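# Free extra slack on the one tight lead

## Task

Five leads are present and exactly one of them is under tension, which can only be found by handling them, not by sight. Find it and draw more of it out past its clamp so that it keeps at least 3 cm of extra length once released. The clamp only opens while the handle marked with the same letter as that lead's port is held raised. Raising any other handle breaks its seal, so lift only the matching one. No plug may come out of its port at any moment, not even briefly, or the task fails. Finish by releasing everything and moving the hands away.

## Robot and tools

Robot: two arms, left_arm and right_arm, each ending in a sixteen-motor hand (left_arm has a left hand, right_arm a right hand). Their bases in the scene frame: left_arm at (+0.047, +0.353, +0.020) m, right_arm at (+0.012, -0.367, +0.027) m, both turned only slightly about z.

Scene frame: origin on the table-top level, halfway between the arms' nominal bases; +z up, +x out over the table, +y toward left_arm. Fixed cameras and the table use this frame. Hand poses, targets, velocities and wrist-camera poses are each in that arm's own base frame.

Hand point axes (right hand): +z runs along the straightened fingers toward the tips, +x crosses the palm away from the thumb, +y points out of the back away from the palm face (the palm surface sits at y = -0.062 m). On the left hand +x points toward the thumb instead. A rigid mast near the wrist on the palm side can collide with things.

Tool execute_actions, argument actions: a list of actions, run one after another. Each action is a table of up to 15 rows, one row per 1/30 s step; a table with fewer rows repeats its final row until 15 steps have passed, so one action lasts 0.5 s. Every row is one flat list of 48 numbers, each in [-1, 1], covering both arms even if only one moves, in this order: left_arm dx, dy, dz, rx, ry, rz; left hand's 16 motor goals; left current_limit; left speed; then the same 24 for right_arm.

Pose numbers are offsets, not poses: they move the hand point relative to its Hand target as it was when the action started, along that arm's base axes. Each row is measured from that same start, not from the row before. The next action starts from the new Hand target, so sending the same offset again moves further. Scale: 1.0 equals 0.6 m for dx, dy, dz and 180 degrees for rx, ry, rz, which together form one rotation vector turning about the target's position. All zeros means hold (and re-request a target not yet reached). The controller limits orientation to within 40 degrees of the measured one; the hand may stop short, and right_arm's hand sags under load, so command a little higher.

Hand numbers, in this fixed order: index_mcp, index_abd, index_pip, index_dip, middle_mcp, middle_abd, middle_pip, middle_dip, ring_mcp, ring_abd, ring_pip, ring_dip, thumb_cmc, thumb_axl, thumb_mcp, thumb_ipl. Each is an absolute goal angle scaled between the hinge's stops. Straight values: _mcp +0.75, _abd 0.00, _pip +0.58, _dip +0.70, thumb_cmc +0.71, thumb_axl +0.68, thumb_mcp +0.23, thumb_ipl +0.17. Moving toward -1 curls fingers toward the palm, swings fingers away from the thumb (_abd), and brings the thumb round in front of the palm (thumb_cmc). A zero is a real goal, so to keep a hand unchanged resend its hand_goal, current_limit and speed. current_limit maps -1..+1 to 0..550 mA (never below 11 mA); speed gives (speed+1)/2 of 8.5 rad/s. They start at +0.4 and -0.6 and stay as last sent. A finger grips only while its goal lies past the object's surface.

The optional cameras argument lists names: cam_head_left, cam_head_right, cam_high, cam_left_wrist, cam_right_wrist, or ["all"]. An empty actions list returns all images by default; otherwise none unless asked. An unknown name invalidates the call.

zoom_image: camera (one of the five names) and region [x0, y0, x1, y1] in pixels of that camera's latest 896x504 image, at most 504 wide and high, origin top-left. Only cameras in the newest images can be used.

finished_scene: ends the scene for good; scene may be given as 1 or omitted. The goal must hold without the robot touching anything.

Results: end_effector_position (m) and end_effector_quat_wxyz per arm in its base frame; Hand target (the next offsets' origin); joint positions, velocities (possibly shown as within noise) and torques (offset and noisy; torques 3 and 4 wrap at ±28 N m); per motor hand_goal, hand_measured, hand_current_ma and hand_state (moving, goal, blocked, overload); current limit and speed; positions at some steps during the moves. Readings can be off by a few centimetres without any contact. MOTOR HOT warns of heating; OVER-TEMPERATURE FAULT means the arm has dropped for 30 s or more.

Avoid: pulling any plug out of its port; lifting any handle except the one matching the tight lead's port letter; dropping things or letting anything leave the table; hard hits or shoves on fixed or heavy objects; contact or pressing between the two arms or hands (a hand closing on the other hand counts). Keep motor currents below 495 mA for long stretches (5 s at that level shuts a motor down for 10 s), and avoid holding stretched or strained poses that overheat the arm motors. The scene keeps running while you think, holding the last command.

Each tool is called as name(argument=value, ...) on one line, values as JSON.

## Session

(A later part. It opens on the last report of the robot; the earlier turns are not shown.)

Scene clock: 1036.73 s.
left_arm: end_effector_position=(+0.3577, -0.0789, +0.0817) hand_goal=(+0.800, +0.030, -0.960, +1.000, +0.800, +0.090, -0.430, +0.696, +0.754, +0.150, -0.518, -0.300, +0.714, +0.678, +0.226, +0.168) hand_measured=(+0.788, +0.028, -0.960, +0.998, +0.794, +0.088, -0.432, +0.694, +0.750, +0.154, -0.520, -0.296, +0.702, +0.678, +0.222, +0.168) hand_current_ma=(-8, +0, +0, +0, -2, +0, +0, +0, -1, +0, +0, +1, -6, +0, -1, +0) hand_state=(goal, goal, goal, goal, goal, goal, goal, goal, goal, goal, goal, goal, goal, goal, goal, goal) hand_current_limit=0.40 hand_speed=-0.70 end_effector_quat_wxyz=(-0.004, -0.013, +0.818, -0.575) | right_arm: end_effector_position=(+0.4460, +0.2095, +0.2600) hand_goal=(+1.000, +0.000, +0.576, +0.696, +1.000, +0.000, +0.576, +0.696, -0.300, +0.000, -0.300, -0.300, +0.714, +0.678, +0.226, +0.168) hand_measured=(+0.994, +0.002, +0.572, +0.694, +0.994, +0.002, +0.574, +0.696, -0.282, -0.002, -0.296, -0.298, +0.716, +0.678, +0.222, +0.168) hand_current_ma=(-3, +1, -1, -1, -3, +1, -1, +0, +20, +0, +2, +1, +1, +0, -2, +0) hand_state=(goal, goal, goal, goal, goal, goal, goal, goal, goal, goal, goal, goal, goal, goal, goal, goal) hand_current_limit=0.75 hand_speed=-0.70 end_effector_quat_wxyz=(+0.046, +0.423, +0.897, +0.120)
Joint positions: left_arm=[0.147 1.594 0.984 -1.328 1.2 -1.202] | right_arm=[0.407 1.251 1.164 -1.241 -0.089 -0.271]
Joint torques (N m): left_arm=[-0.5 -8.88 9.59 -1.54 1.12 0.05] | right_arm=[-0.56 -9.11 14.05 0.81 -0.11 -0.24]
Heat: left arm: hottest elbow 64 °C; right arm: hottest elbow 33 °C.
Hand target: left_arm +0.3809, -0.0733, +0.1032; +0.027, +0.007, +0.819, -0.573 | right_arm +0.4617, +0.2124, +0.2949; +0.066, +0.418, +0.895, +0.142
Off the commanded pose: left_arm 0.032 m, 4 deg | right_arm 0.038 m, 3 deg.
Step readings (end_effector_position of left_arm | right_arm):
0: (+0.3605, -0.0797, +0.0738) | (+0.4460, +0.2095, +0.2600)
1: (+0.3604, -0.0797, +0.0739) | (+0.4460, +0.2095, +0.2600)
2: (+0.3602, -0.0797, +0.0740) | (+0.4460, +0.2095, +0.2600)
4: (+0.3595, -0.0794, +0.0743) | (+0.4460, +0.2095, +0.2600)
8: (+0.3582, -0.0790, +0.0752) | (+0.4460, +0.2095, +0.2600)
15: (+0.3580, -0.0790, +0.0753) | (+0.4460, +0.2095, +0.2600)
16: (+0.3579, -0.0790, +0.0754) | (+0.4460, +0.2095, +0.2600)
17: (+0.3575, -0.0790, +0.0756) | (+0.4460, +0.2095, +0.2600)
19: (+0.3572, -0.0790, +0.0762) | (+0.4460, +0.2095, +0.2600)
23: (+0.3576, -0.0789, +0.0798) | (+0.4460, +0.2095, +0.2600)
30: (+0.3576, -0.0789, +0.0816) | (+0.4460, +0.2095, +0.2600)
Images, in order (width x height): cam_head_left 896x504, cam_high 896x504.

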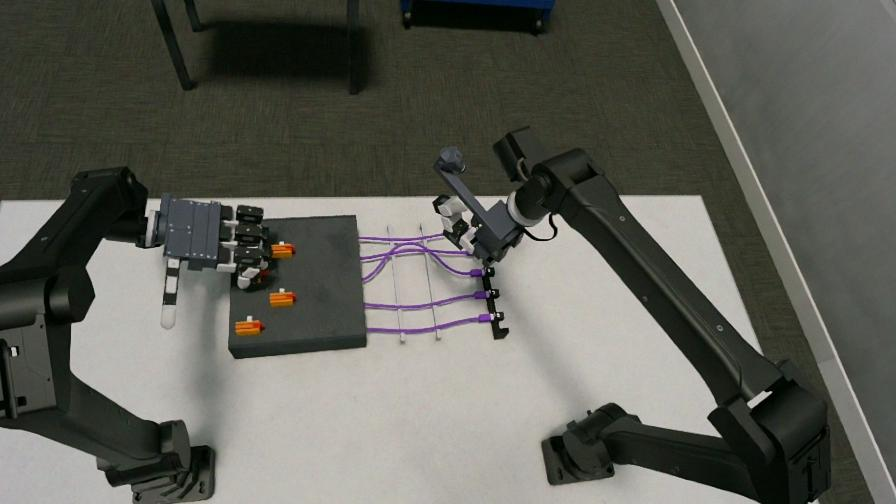

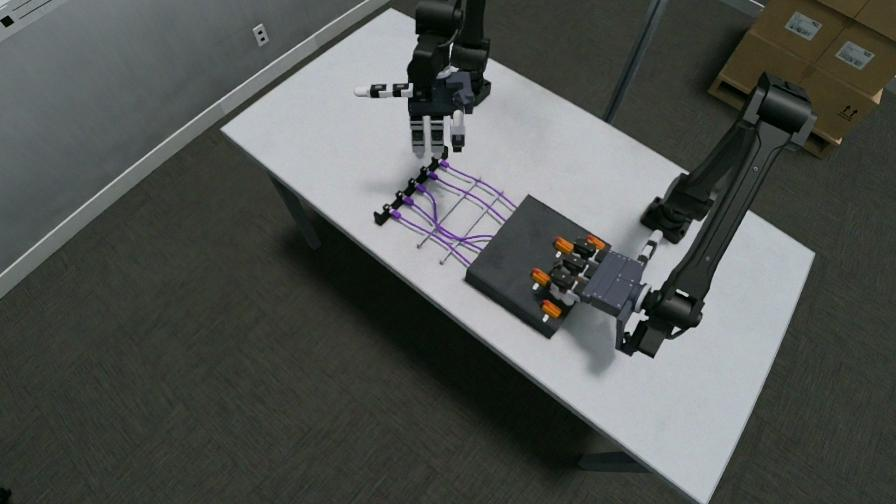

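execute_actions(actions=[[[0.0,0,0.015,0,0,0,0.80,0.03,-0.96,1.0,0.80,0.09,-0.43,0.696,0.754,0.15,-0.518,-0.3,0.714,0.678,0.226,0.168,0.4,-0.7,0,0,0,0,0,0,1.0,0,0.576,0.696,1.0,0,0.576,0.696,-0.3,0,-0.3,-0.3,0.714,0.678,0.226,0.168,0.75,-0.7]],[[0.0,0,0.015,0,0,0,0.80,0.03,-0.96,1.0,0.80,0.09,-0.43,0.696,0.754,0.15,-0.518,-0.3,0.714,0.678,0.226,0.168,0.4,-0.7,0,0,0,0,0,0,1.0,0,0.576,0.696,1.0,0,0.576,0.696,-0.3,0,-0.3,-0.3,0.714,0.678,0.226,0.168,0.75,-0.7]]], cameras=["cam_head_left","cam_high"])

zoom_image(camera="cam_high", region=[510, 210, 650, 350])

zoom_image(camera="cam_head_left", region=[200, 190, 320, 310])

Scene clock: 1038.70 s.
left_arm: end_effector_position=(+0.3613, -0.0784, +0.1003) hand_goal=(+0.800, +0.030, -0.960, +1.000, +0.800, +0.090, -0.430, +0.696, +0.754, +0.150, -0.518, -0.300, +0.714, +0.678, +0.226, +0.168) hand_measured=(+0.788, +0.028, -0.960, +0.998, +0.794, +0.088, -0.432, +0.694, +0.750, +0.154, -0.520, -0.296, +0.702, +0.678, +0.222, +0.168) hand_current_ma=(-8, +0, +0, +0, -2, +0, +0, +0, -1, +0, +0, +1, -6, +0, -1, +0) hand_state=(goal, goal, goal, goal, goal, goal, goal, goal, goal, goal, goal, goal, goal, goal, goal, goal) hand_current_limit=0.40 hand_speed=-0.70 end_effector_quat_wxyz=(+0.000, -0.009, +0.818, -0.575) | right_arm: end_effector_position=(+0.4460, +0.2095, +0.2600) hand_goal=(+1.000, +0.000, +0.576, +0.696, +1.000, +0.000, +0.576, +0.696, -0.300, +0.000, -0.300, -0.300, +0.714, +0.678, +0.226, +0.168) hand_measured=(+0.994, +0.002, +0.572, +0.694, +0.994, +0.002, +0.574, +0.696, -0.282, -0.002, -0.296, -0.298, +0.716, +0.678, +0.222, +0.168) hand_current_ma=(-3, +1, -1, -1, -3, +1, -1, +0, +20, +0, +2, +1, +1, +0, -2, +0) hand_state=(goal, goal, goal, goal, goal, goal, goal, goal, goal, goal, goal, goal, goal, goal, goal, goal) hand_current_limit=0.75 hand_speed=-0.70 end_effector_quat_wxyz=(+0.046, +0.423, +0.897, +0.120)
Joint positions: left_arm=[0.147 1.568 1.013 -1.375 1.2 -1.199] | right_arm=[0.407 1.251 1.164 -1.241 -0.089 -0.271]
Joint torques (N m): left_arm=[-0.91 -9.23 9.77 -1.4 1.15 -0.01] | right_arm=[-0.62 -9.17 14.04 0.83 -0.11 -0.24]
Heat: left arm: hottest elbow 64 °C; right arm: hottest elbow 34 °C.
Hand target: left_arm +0.3810, -0.0733, +0.1212; +0.027, +0.007, +0.819, -0.573 | right_arm +0.4617, +0.2124, +0.2949; +0.066, +0.418, +0.895, +0.142
Off the commanded pose: left_arm 0.029 m, 4 deg | right_arm 0.038 m, 3 deg.
Step readings (end_effector_position of left_arm | right_arm):
0: (+0.3577, -0.0789, +0.0817) | (+0.4460, +0.2095, +0.2600)
1: (+0.3576, -0.0789, +0.0817) | (+0.4460, +0.2095, +0.2600)
2: (+0.3575, -0.0790, +0.0820) | (+0.4460, +0.2095, +0.2600)
4: (+0.3579, -0.0789, +0.0838) | (+0.4460, +0.2095, +0.2600)
8: (+0.3603, -0.0785, +0.0892) | (+0.4460, +0.2095, +0.2600)
15: (+0.3615, -0.0784, +0.0924) | (+0.4460, +0.2095, +0.2600)
16: (+0.3614, -0.0784, +0.0924) | (+0.4460, +0.2095, +0.2600)
17: (+0.3612, -0.0784, +0.0926) | (+0.4460, +0.2095, +0.2600)
19: (+0.3602, -0.0786, +0.0936) | (+0.4460, +0.2095, +0.2600)
23: (+0.3605, -0.0785, +0.0973) | (+0.4460, +0.2095, +0.2600)
30: (+0.3615, -0.0784, +0.1002) | (+0.4460, +0.2095, +0.2600)
Images, in order (width x height): cam_head_left 896x504, cam_high 896x504.

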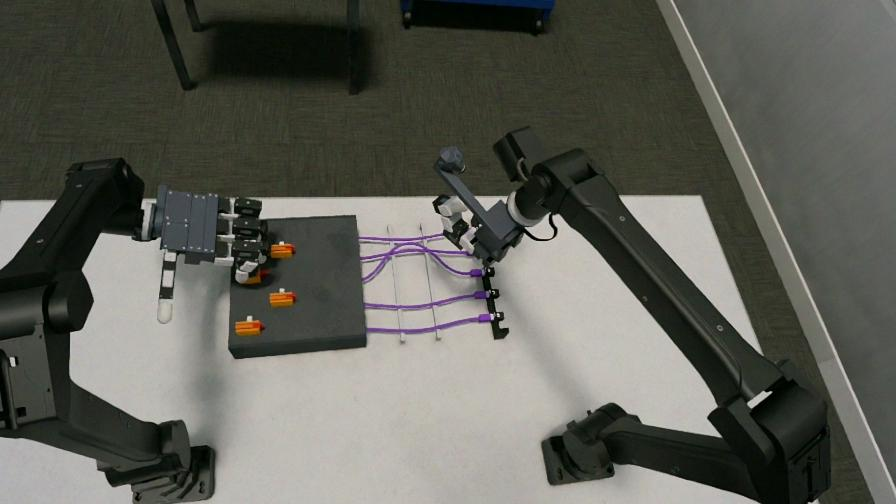

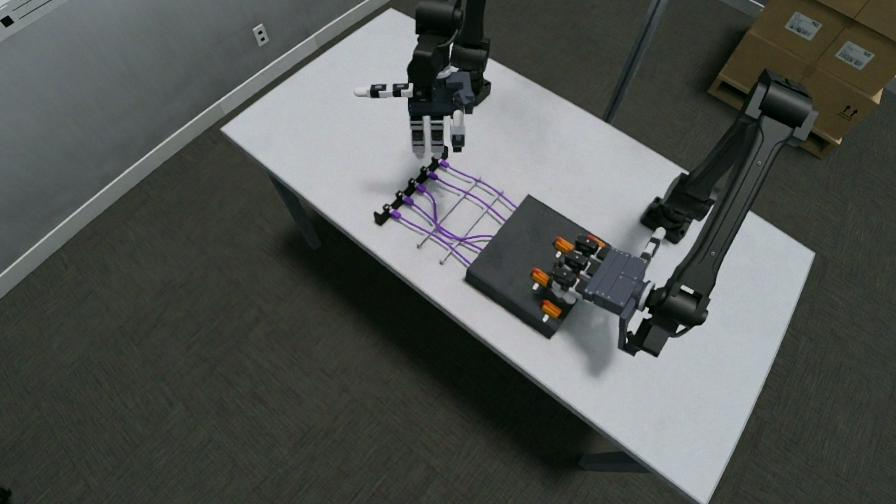

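Scaled by 3.600 from the camera's 896x504 image, which has a finer 1280x720 frame.

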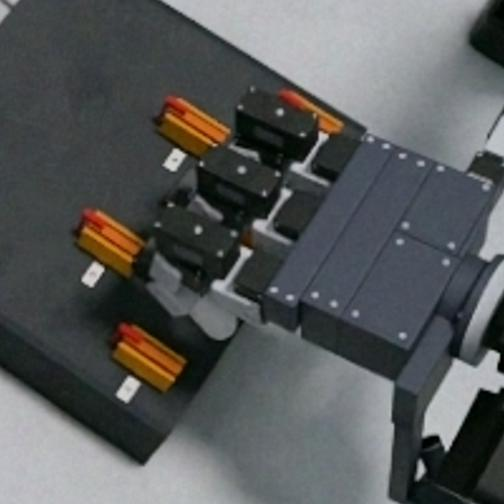

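Scaled by 4.200 from the camera's 896x504 image, which has a finer 1280x720 frame.

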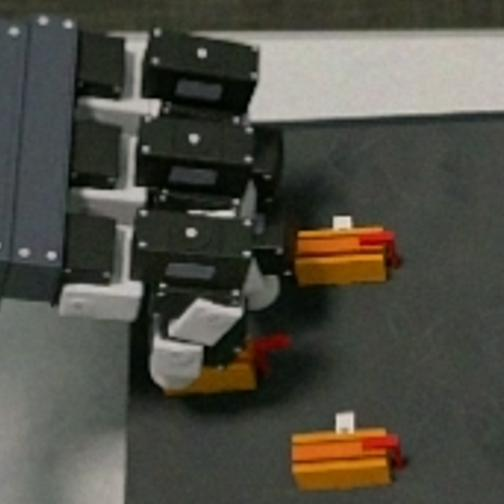

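execute_actions(actions=[[[0.0,0,0.03,0,0,0,0.80,0.03,-0.96,1.0,0.80,0.09,-0.43,0.696,0.754,0.15,-0.518,-0.3,0.714,0.678,0.226,0.168,0.4,-0.7,0,0,0,0,0,0,1.0,0,0.576,0.696,1.0,0,0.576,0.696,-0.3,0,-0.3,-0.3,0.714,0.678,0.226,0.168,0.75,-0.7]],[[0.0,0,0.04,0,0,0,0.80,0.03,-0.96,1.0,0.80,0.09,-0.43,0.696,0.754,0.15,-0.518,-0.3,0.714,0.678,0.226,0.168,0.4,-0.7,0,0,0,0,0,0,1.0,0,0.576,0.696,1.0,0,0.576,0.696,-0.3,0,-0.3,-0.3,0.714,0.678,0.226,0.168,0.75,-0.7]],[[0.0,0,0.05,0,0,0,0.80,0.03,-0.96,1.0,0.80,0.09,-0.43,0.696,0.754,0.15,-0.518,-0.3,0.714,0.678,0.226,0.168,0.4,-0.7,0,0,0,0,0,0,1.0,0,0.576,0.696,1.0,0,0.576,0.696,-0.3,0,-0.3,-0.3,0.714,0.678,0.226,0.168,0.75,-0.7]]], cameras=["cam_head_left","cam_high"])

zoom_image(camera="cam_head_left", region=[200, 190, 320, 310])

Scene clock: 1041.50 s.
left_arm: end_effector_position=(+0.3646, -0.0780, +0.1725) hand_goal=(+0.800, +0.030, -0.960, +1.000, +0.800, +0.090, -0.430, +0.696, +0.754, +0.150, -0.518, -0.300, +0.714, +0.678, +0.226, +0.168) hand_measured=(+0.788, +0.028, -0.960, +0.998, +0.794, +0.088, -0.432, +0.694, +0.750, +0.154, -0.520, -0.296, +0.702, +0.678, +0.222, +0.168) hand_current_ma=(-8, +0, +0, +0, -2, +0, +0, +0, -1, +0, +0, +1, -6, +0, -1, +0) hand_state=(goal, goal, goal, goal, goal, goal, goal, goal, goal, goal, goal, goal, goal, goal, goal, goal) hand_current_limit=0.40 hand_speed=-0.70 end_effector_quat_wxyz=(+0.003, -0.007, +0.818, -0.575) | right_arm: end_effector_position=(+0.4460, +0.2095, +0.2600) hand_goal=(+1.000, +0.000, +0.576, +0.696, +1.000, +0.000, +0.576, +0.696, -0.300, +0.000, -0.300, -0.300, +0.714, +0.678, +0.226, +0.168) hand_measured=(+0.994, +0.002, +0.572, +0.694, +0.994, +0.002, +0.574, +0.696, -0.282, -0.002, -0.296, -0.298, +0.716, +0.678, +0.222, +0.168) hand_current_ma=(-3, +1, -1, -1, -3, +1, -1, +0, +20, +0, +2, +1, +1, +0, -2, +0) hand_state=(goal, goal, goal, goal, goal, goal, goal, goal, goal, goal, goal, goal, goal, goal, goal, goal) hand_current_limit=0.75 hand_speed=-0.70 end_effector_quat_wxyz=(+0.046, +0.423, +0.897, +0.120)
Joint positions: left_arm=[0.147 1.486 1.13 -1.568 1.201 -1.198] | right_arm=[0.407 1.251 1.164 -1.241 -0.089 -0.271]
Joint torques (N m): left_arm=[-0.79 -7.88 10.74 -1.35 1.18 -0.04] | right_arm=[-0.62 -9.11 14.05 0.81 -0.11 -0.24]
Heat: left arm: hottest elbow 64 °C; right arm: hottest elbow 34 °C.
Hand target: left_arm +0.3809, -0.0733, +0.1933; +0.027, +0.007, +0.819, -0.573 | right_arm +0.4617, +0.2124, +0.2949; +0.066, +0.418, +0.895, +0.142
Off the commanded pose: left_arm 0.027 m, 3 deg | right_arm 0.038 m, 3 deg.
Step readings (end_effector_position of left_arm | right_arm):
0: (+0.3613, -0.0784, +0.1003) | (+0.4460, +0.2095, +0.2600)
1: (+0.3613, -0.0784, +0.1003) | (+0.4460, +0.2095, +0.2600)
2: (+0.3608, -0.0785, +0.1009) | (+0.4460, +0.2095, +0.2600)
4: (+0.3598, -0.0786, +0.1038) | (+0.4460, +0.2095, +0.2600)
8: (+0.3610, -0.0784, +0.1128) | (+0.4460, +0.2095, +0.2600)
15: (+0.3629, -0.0782, +0.1190) | (+0.4460, +0.2095, +0.2600)
16: (+0.3627, -0.0782, +0.1191) | (+0.4460, +0.2095, +0.2600)
17: (+0.3621, -0.0783, +0.1198) | (+0.4460, +0.2095, +0.2600)
19: (+0.3608, -0.0785, +0.1232) | (+0.4460, +0.2095, +0.2600)
23: (+0.3619, -0.0783, +0.1341) | (+0.4460, +0.2095, +0.2600)
30: (+0.3641, -0.0780, +0.1425) | (+0.4460, +0.2095, +0.2600)
31: (+0.3637, -0.0780, +0.1426) | (+0.4460, +0.2095, +0.2600)
32: (+0.3631, -0.0781, +0.1436) | (+0.4460, +0.2095, +0.2600)
34: (+0.3617, -0.0783, +0.1479) | (+0.4460, +0.2095, +0.2600)
38: (+0.3636, -0.0781, +0.1616) | (+0.4460, +0.2095, +0.2600)
45: (+0.3654, -0.0778, +0.1722) | (+0.4460, +0.2095, +0.2600)
Images, in order (width x height): cam_head_left 896x504, cam_high 896x504.

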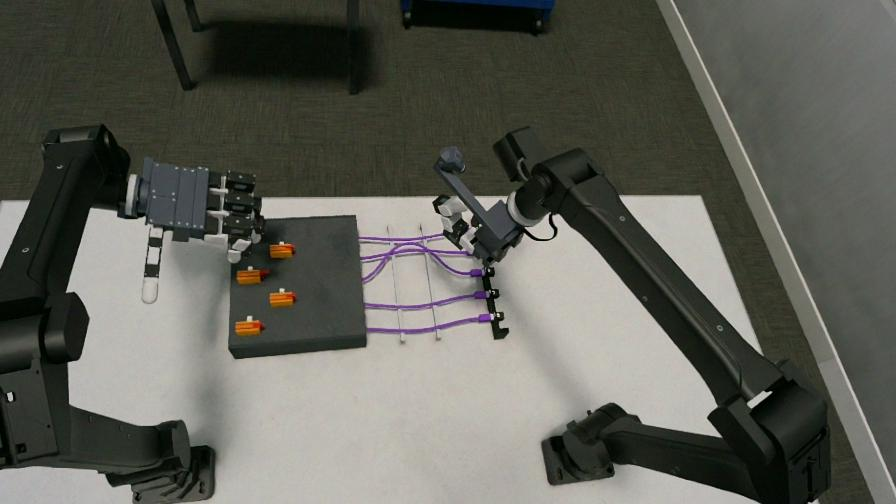

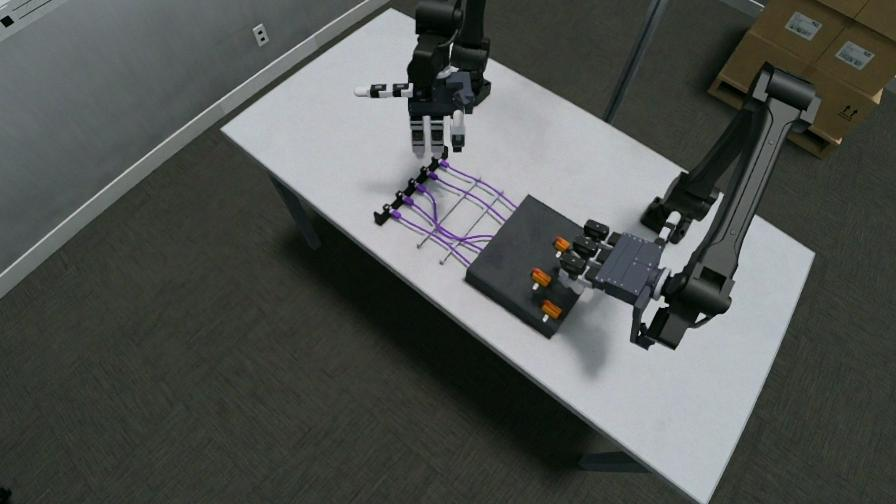

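Scaled by 4.200 from the camera's 896x504 image, which has a finer 1280x720 frame.

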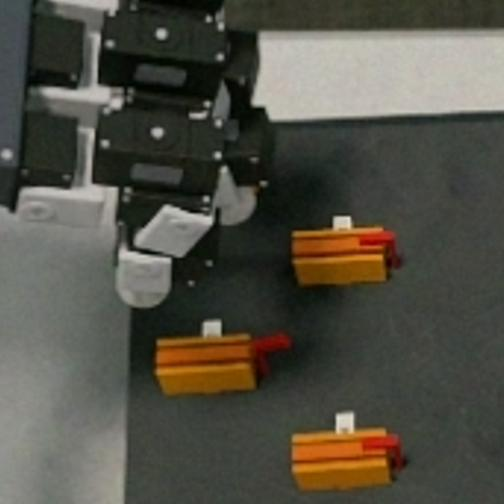

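execute_actions(actions=[[[-0.03,0,0.06,0,0,0,0.80,0.03,-0.96,1.0,0.80,0.09,-0.43,0.696,0.754,0.15,-0.518,-0.3,0.714,0.678,0.226,0.168,0.4,-0.7,0,0,0.02,0,0,0,1.0,0,0.576,0.696,1.0,0,0.576,0.696,-0.3,0,-0.3,-0.3,0.714,0.678,0.226,0.168,0.75,-0.7]],[[0.0,-0.06,0.06,0,0,0,0.80,0.03,-0.96,1.0,0.80,0.09,-0.43,0.696,0.754,0.15,-0.518,-0.3,0.714,0.678,0.226,0.168,0.4,-0.7,0,-0.06,0.02,0,0,0,1.0,0,0.576,0.696,1.0,0,0.576,0.696,-0.3,0,-0.3,-0.3,0.714,0.678,0.226,0.168,0.75,-0.7]]], cameras=["cam_head_left","cam_head_right","cam_high"])

zoom_image(camera="cam_head_left", region=[200, 190, 320, 310])

zoom_image(camera="cam_high", region=[370, 160, 510, 280])

zoom_image(camera="cam_high", region=[510, 210, 650, 350])

zoom_image(camera="cam_head_left", region=[340, 210, 520, 350])

Scene clock: 1043.83 s.
left_arm: end_effector_position=(+0.3486, -0.1086, +0.2437) hand_goal=(+0.800, +0.030, -0.960, +1.000, +0.800, +0.090, -0.430, +0.696, +0.754, +0.150, -0.518, -0.300, +0.714, +0.678, +0.226, +0.168) hand_measured=(+0.788, +0.028, -0.960, +0.998, +0.794, +0.088, -0.432, +0.694, +0.748, +0.152, -0.520, -0.296, +0.702, +0.678, +0.222, +0.168) hand_current_ma=(-8, +0, +0, +0, -3, +0, +0, +0, -2, +0, +0, +1, -6, +0, -1, +0) hand_state=(goal, goal, goal, goal, goal, goal, goal, goal, goal, goal, goal, goal, goal, goal, goal, goal) hand_current_limit=0.40 hand_speed=-0.70 end_effector_quat_wxyz=(-0.001, -0.012, +0.817, -0.577) | right_arm: end_effector_position=(+0.4481, +0.1731, +0.2781) hand_goal=(+1.000, +0.000, +0.576, +0.696, +1.000, +0.000, +0.576, +0.696, -0.300, +0.000, -0.300, -0.300, +0.714, +0.678, +0.226, +0.168) hand_measured=(+0.994, +0.002, +0.574, +0.694, +0.994, +0.002, +0.574, +0.696, -0.282, -0.002, -0.296, -0.298, +0.716, +0.678, +0.222, +0.168) hand_current_ma=(-3, +1, -1, -1, -3, +0, -1, +0, +20, +0, +2, +1, +1, +0, -2, +0) hand_state=(goal, goal, goal, goal, goal, goal, goal, goal, goal, goal, goal, goal, goal, goal, goal, goal) hand_current_limit=0.75 hand_speed=-0.70 end_effector_quat_wxyz=(+0.040, +0.427, +0.896, +0.118)
Joint positions: left_arm=[0.074 1.355 1.196 -1.58 1.225 -1.407] | right_arm=[0.31 1.228 1.197 -1.318 -0.115 -0.359]
Joint torques (N m): left_arm=[-1.44 -6.53 11.23 -0.02 1.02 -0.18] | right_arm=[-0.26 -9.35 14.37 0.8 -0.15 -0.23]
Heat: left arm: hottest elbow 63 °C; right arm: hottest elbow 34 °C.
Hand target: left_arm +0.3629, -0.1093, +0.2653; +0.027, +0.007, +0.819, -0.573 | right_arm +0.4617, +0.1763, +0.3190; +0.066, +0.418, +0.895, +0.142
Off the commanded pose: left_arm 0.026 m, 4 deg | right_arm 0.043 m, 4 deg.
Step readings (end_effector_position of left_arm | right_arm):
0: (+0.3646, -0.0780, +0.1725) | (+0.4460, +0.2095, +0.2600)
1: (+0.3644, -0.0780, +0.1726) | (+0.4459, +0.2095, +0.2599)
2: (+0.3628, -0.0782, +0.1735) | (+0.4455, +0.2093, +0.2599)
4: (+0.3576, -0.0790, +0.1779) | (+0.4444, +0.2088, +0.2606)
8: (+0.3485, -0.0799, +0.1947) | (+0.4450, +0.2091, +0.2657)
15: (+0.3490, -0.0790, +0.2095) | (+0.4459, +0.2095, +0.2696)
16: (+0.3489, -0.0790, +0.2096) | (+0.4459, +0.2092, +0.2695)
17: (+0.3485, -0.0803, +0.2105) | (+0.4459, +0.2072, +0.2690)
19: (+0.3480, -0.0853, +0.2149) | (+0.4450, +0.2018, +0.2687)
23: (+0.3478, -0.1010, +0.2307) | (+0.4483, +0.1802, +0.2717)
30: (+0.3486, -0.1090, +0.2441) | (+0.4484, +0.1720, +0.2771)
Images, in order (width x height): cam_head_left 896x504, cam_head_right 896x504, cam_high 896x504.

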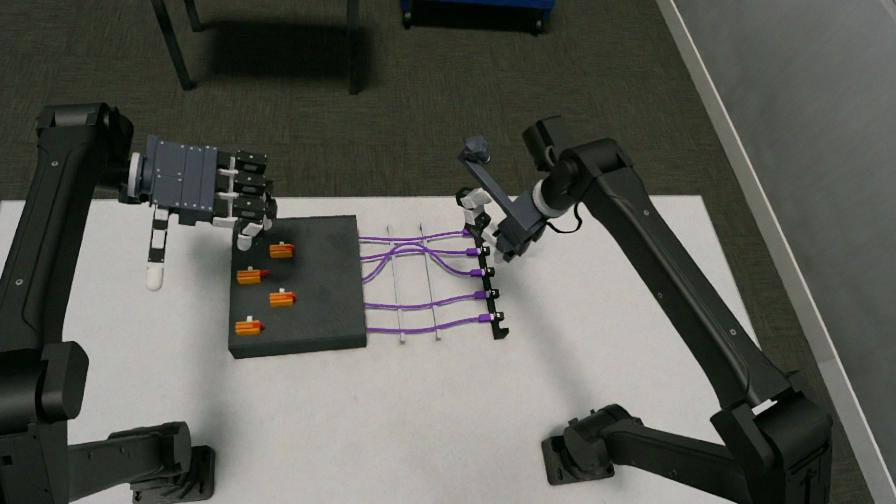

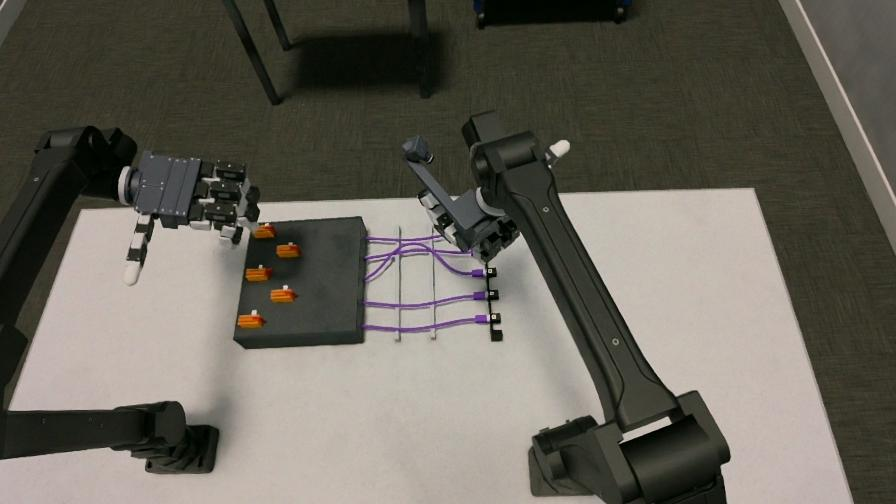

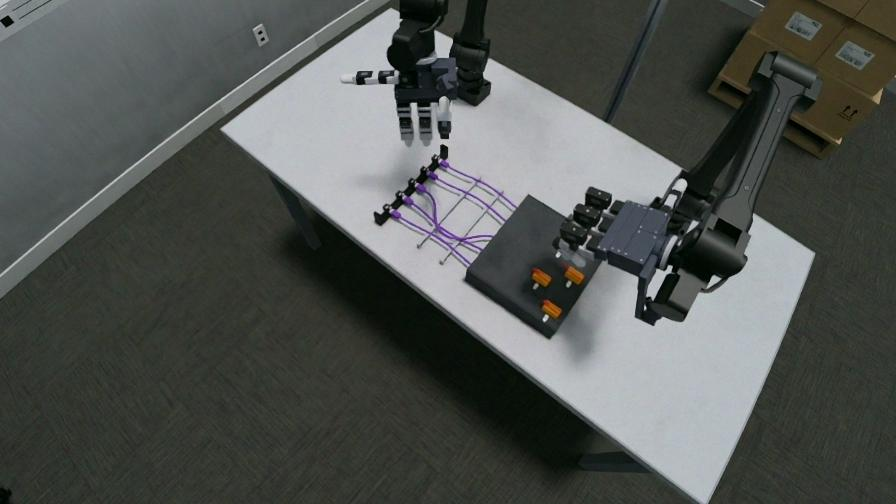

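Scaled by 4.200 from the camera's 896x504 image, which has a finer 1280x720 frame.

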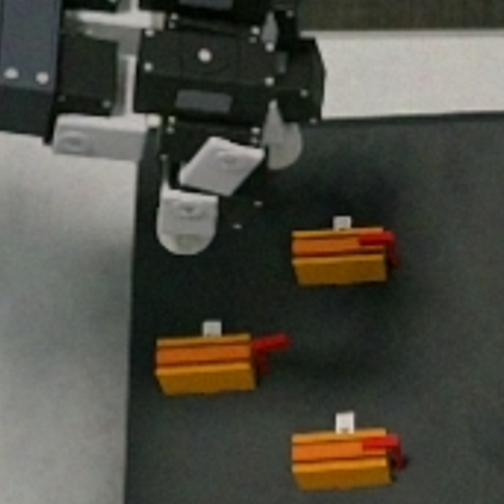

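Scaled by 3.600 from the camera's 896x504 image, which has a finer 1280x720 frame.

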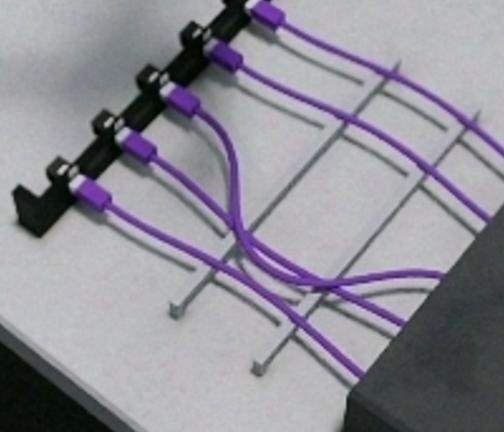

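Scaled by 3.600 from the camera's 896x504 image, which has a finer 1280x720 frame.

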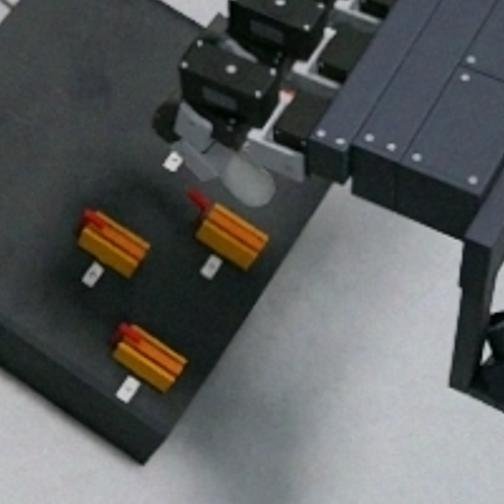

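Scaled by 2.800 from the camera's 896x504 image, which has a finer 1280x720 frame.

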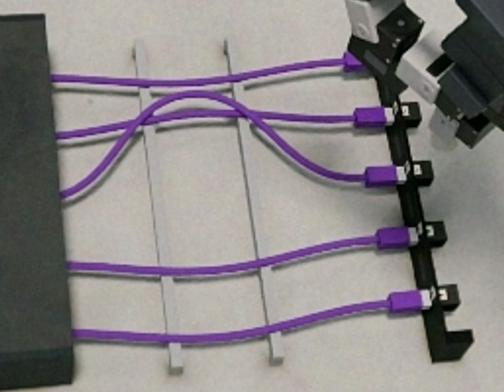

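zoom_image(camera="cam_head_right", region=[225, 205, 325, 345])

zoom_image(camera="cam_head_right", region=[350, 210, 520, 350])

Scaled by 3.600 from the camera's 896x504 image, which has a finer 1280x720 frame.

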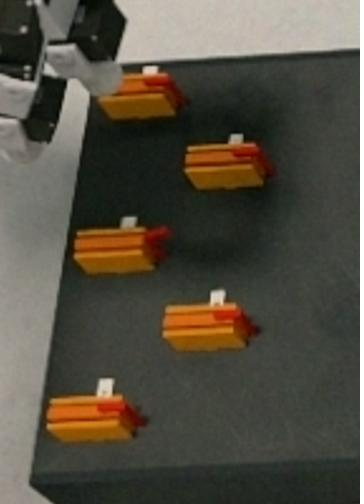

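Scaled by 2.965 from the camera's 896x504 image, which has a finer 1280x720 frame.

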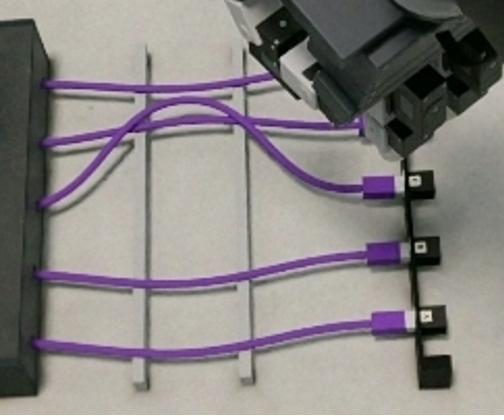

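finished_scene()

The scene is finished: the task was done.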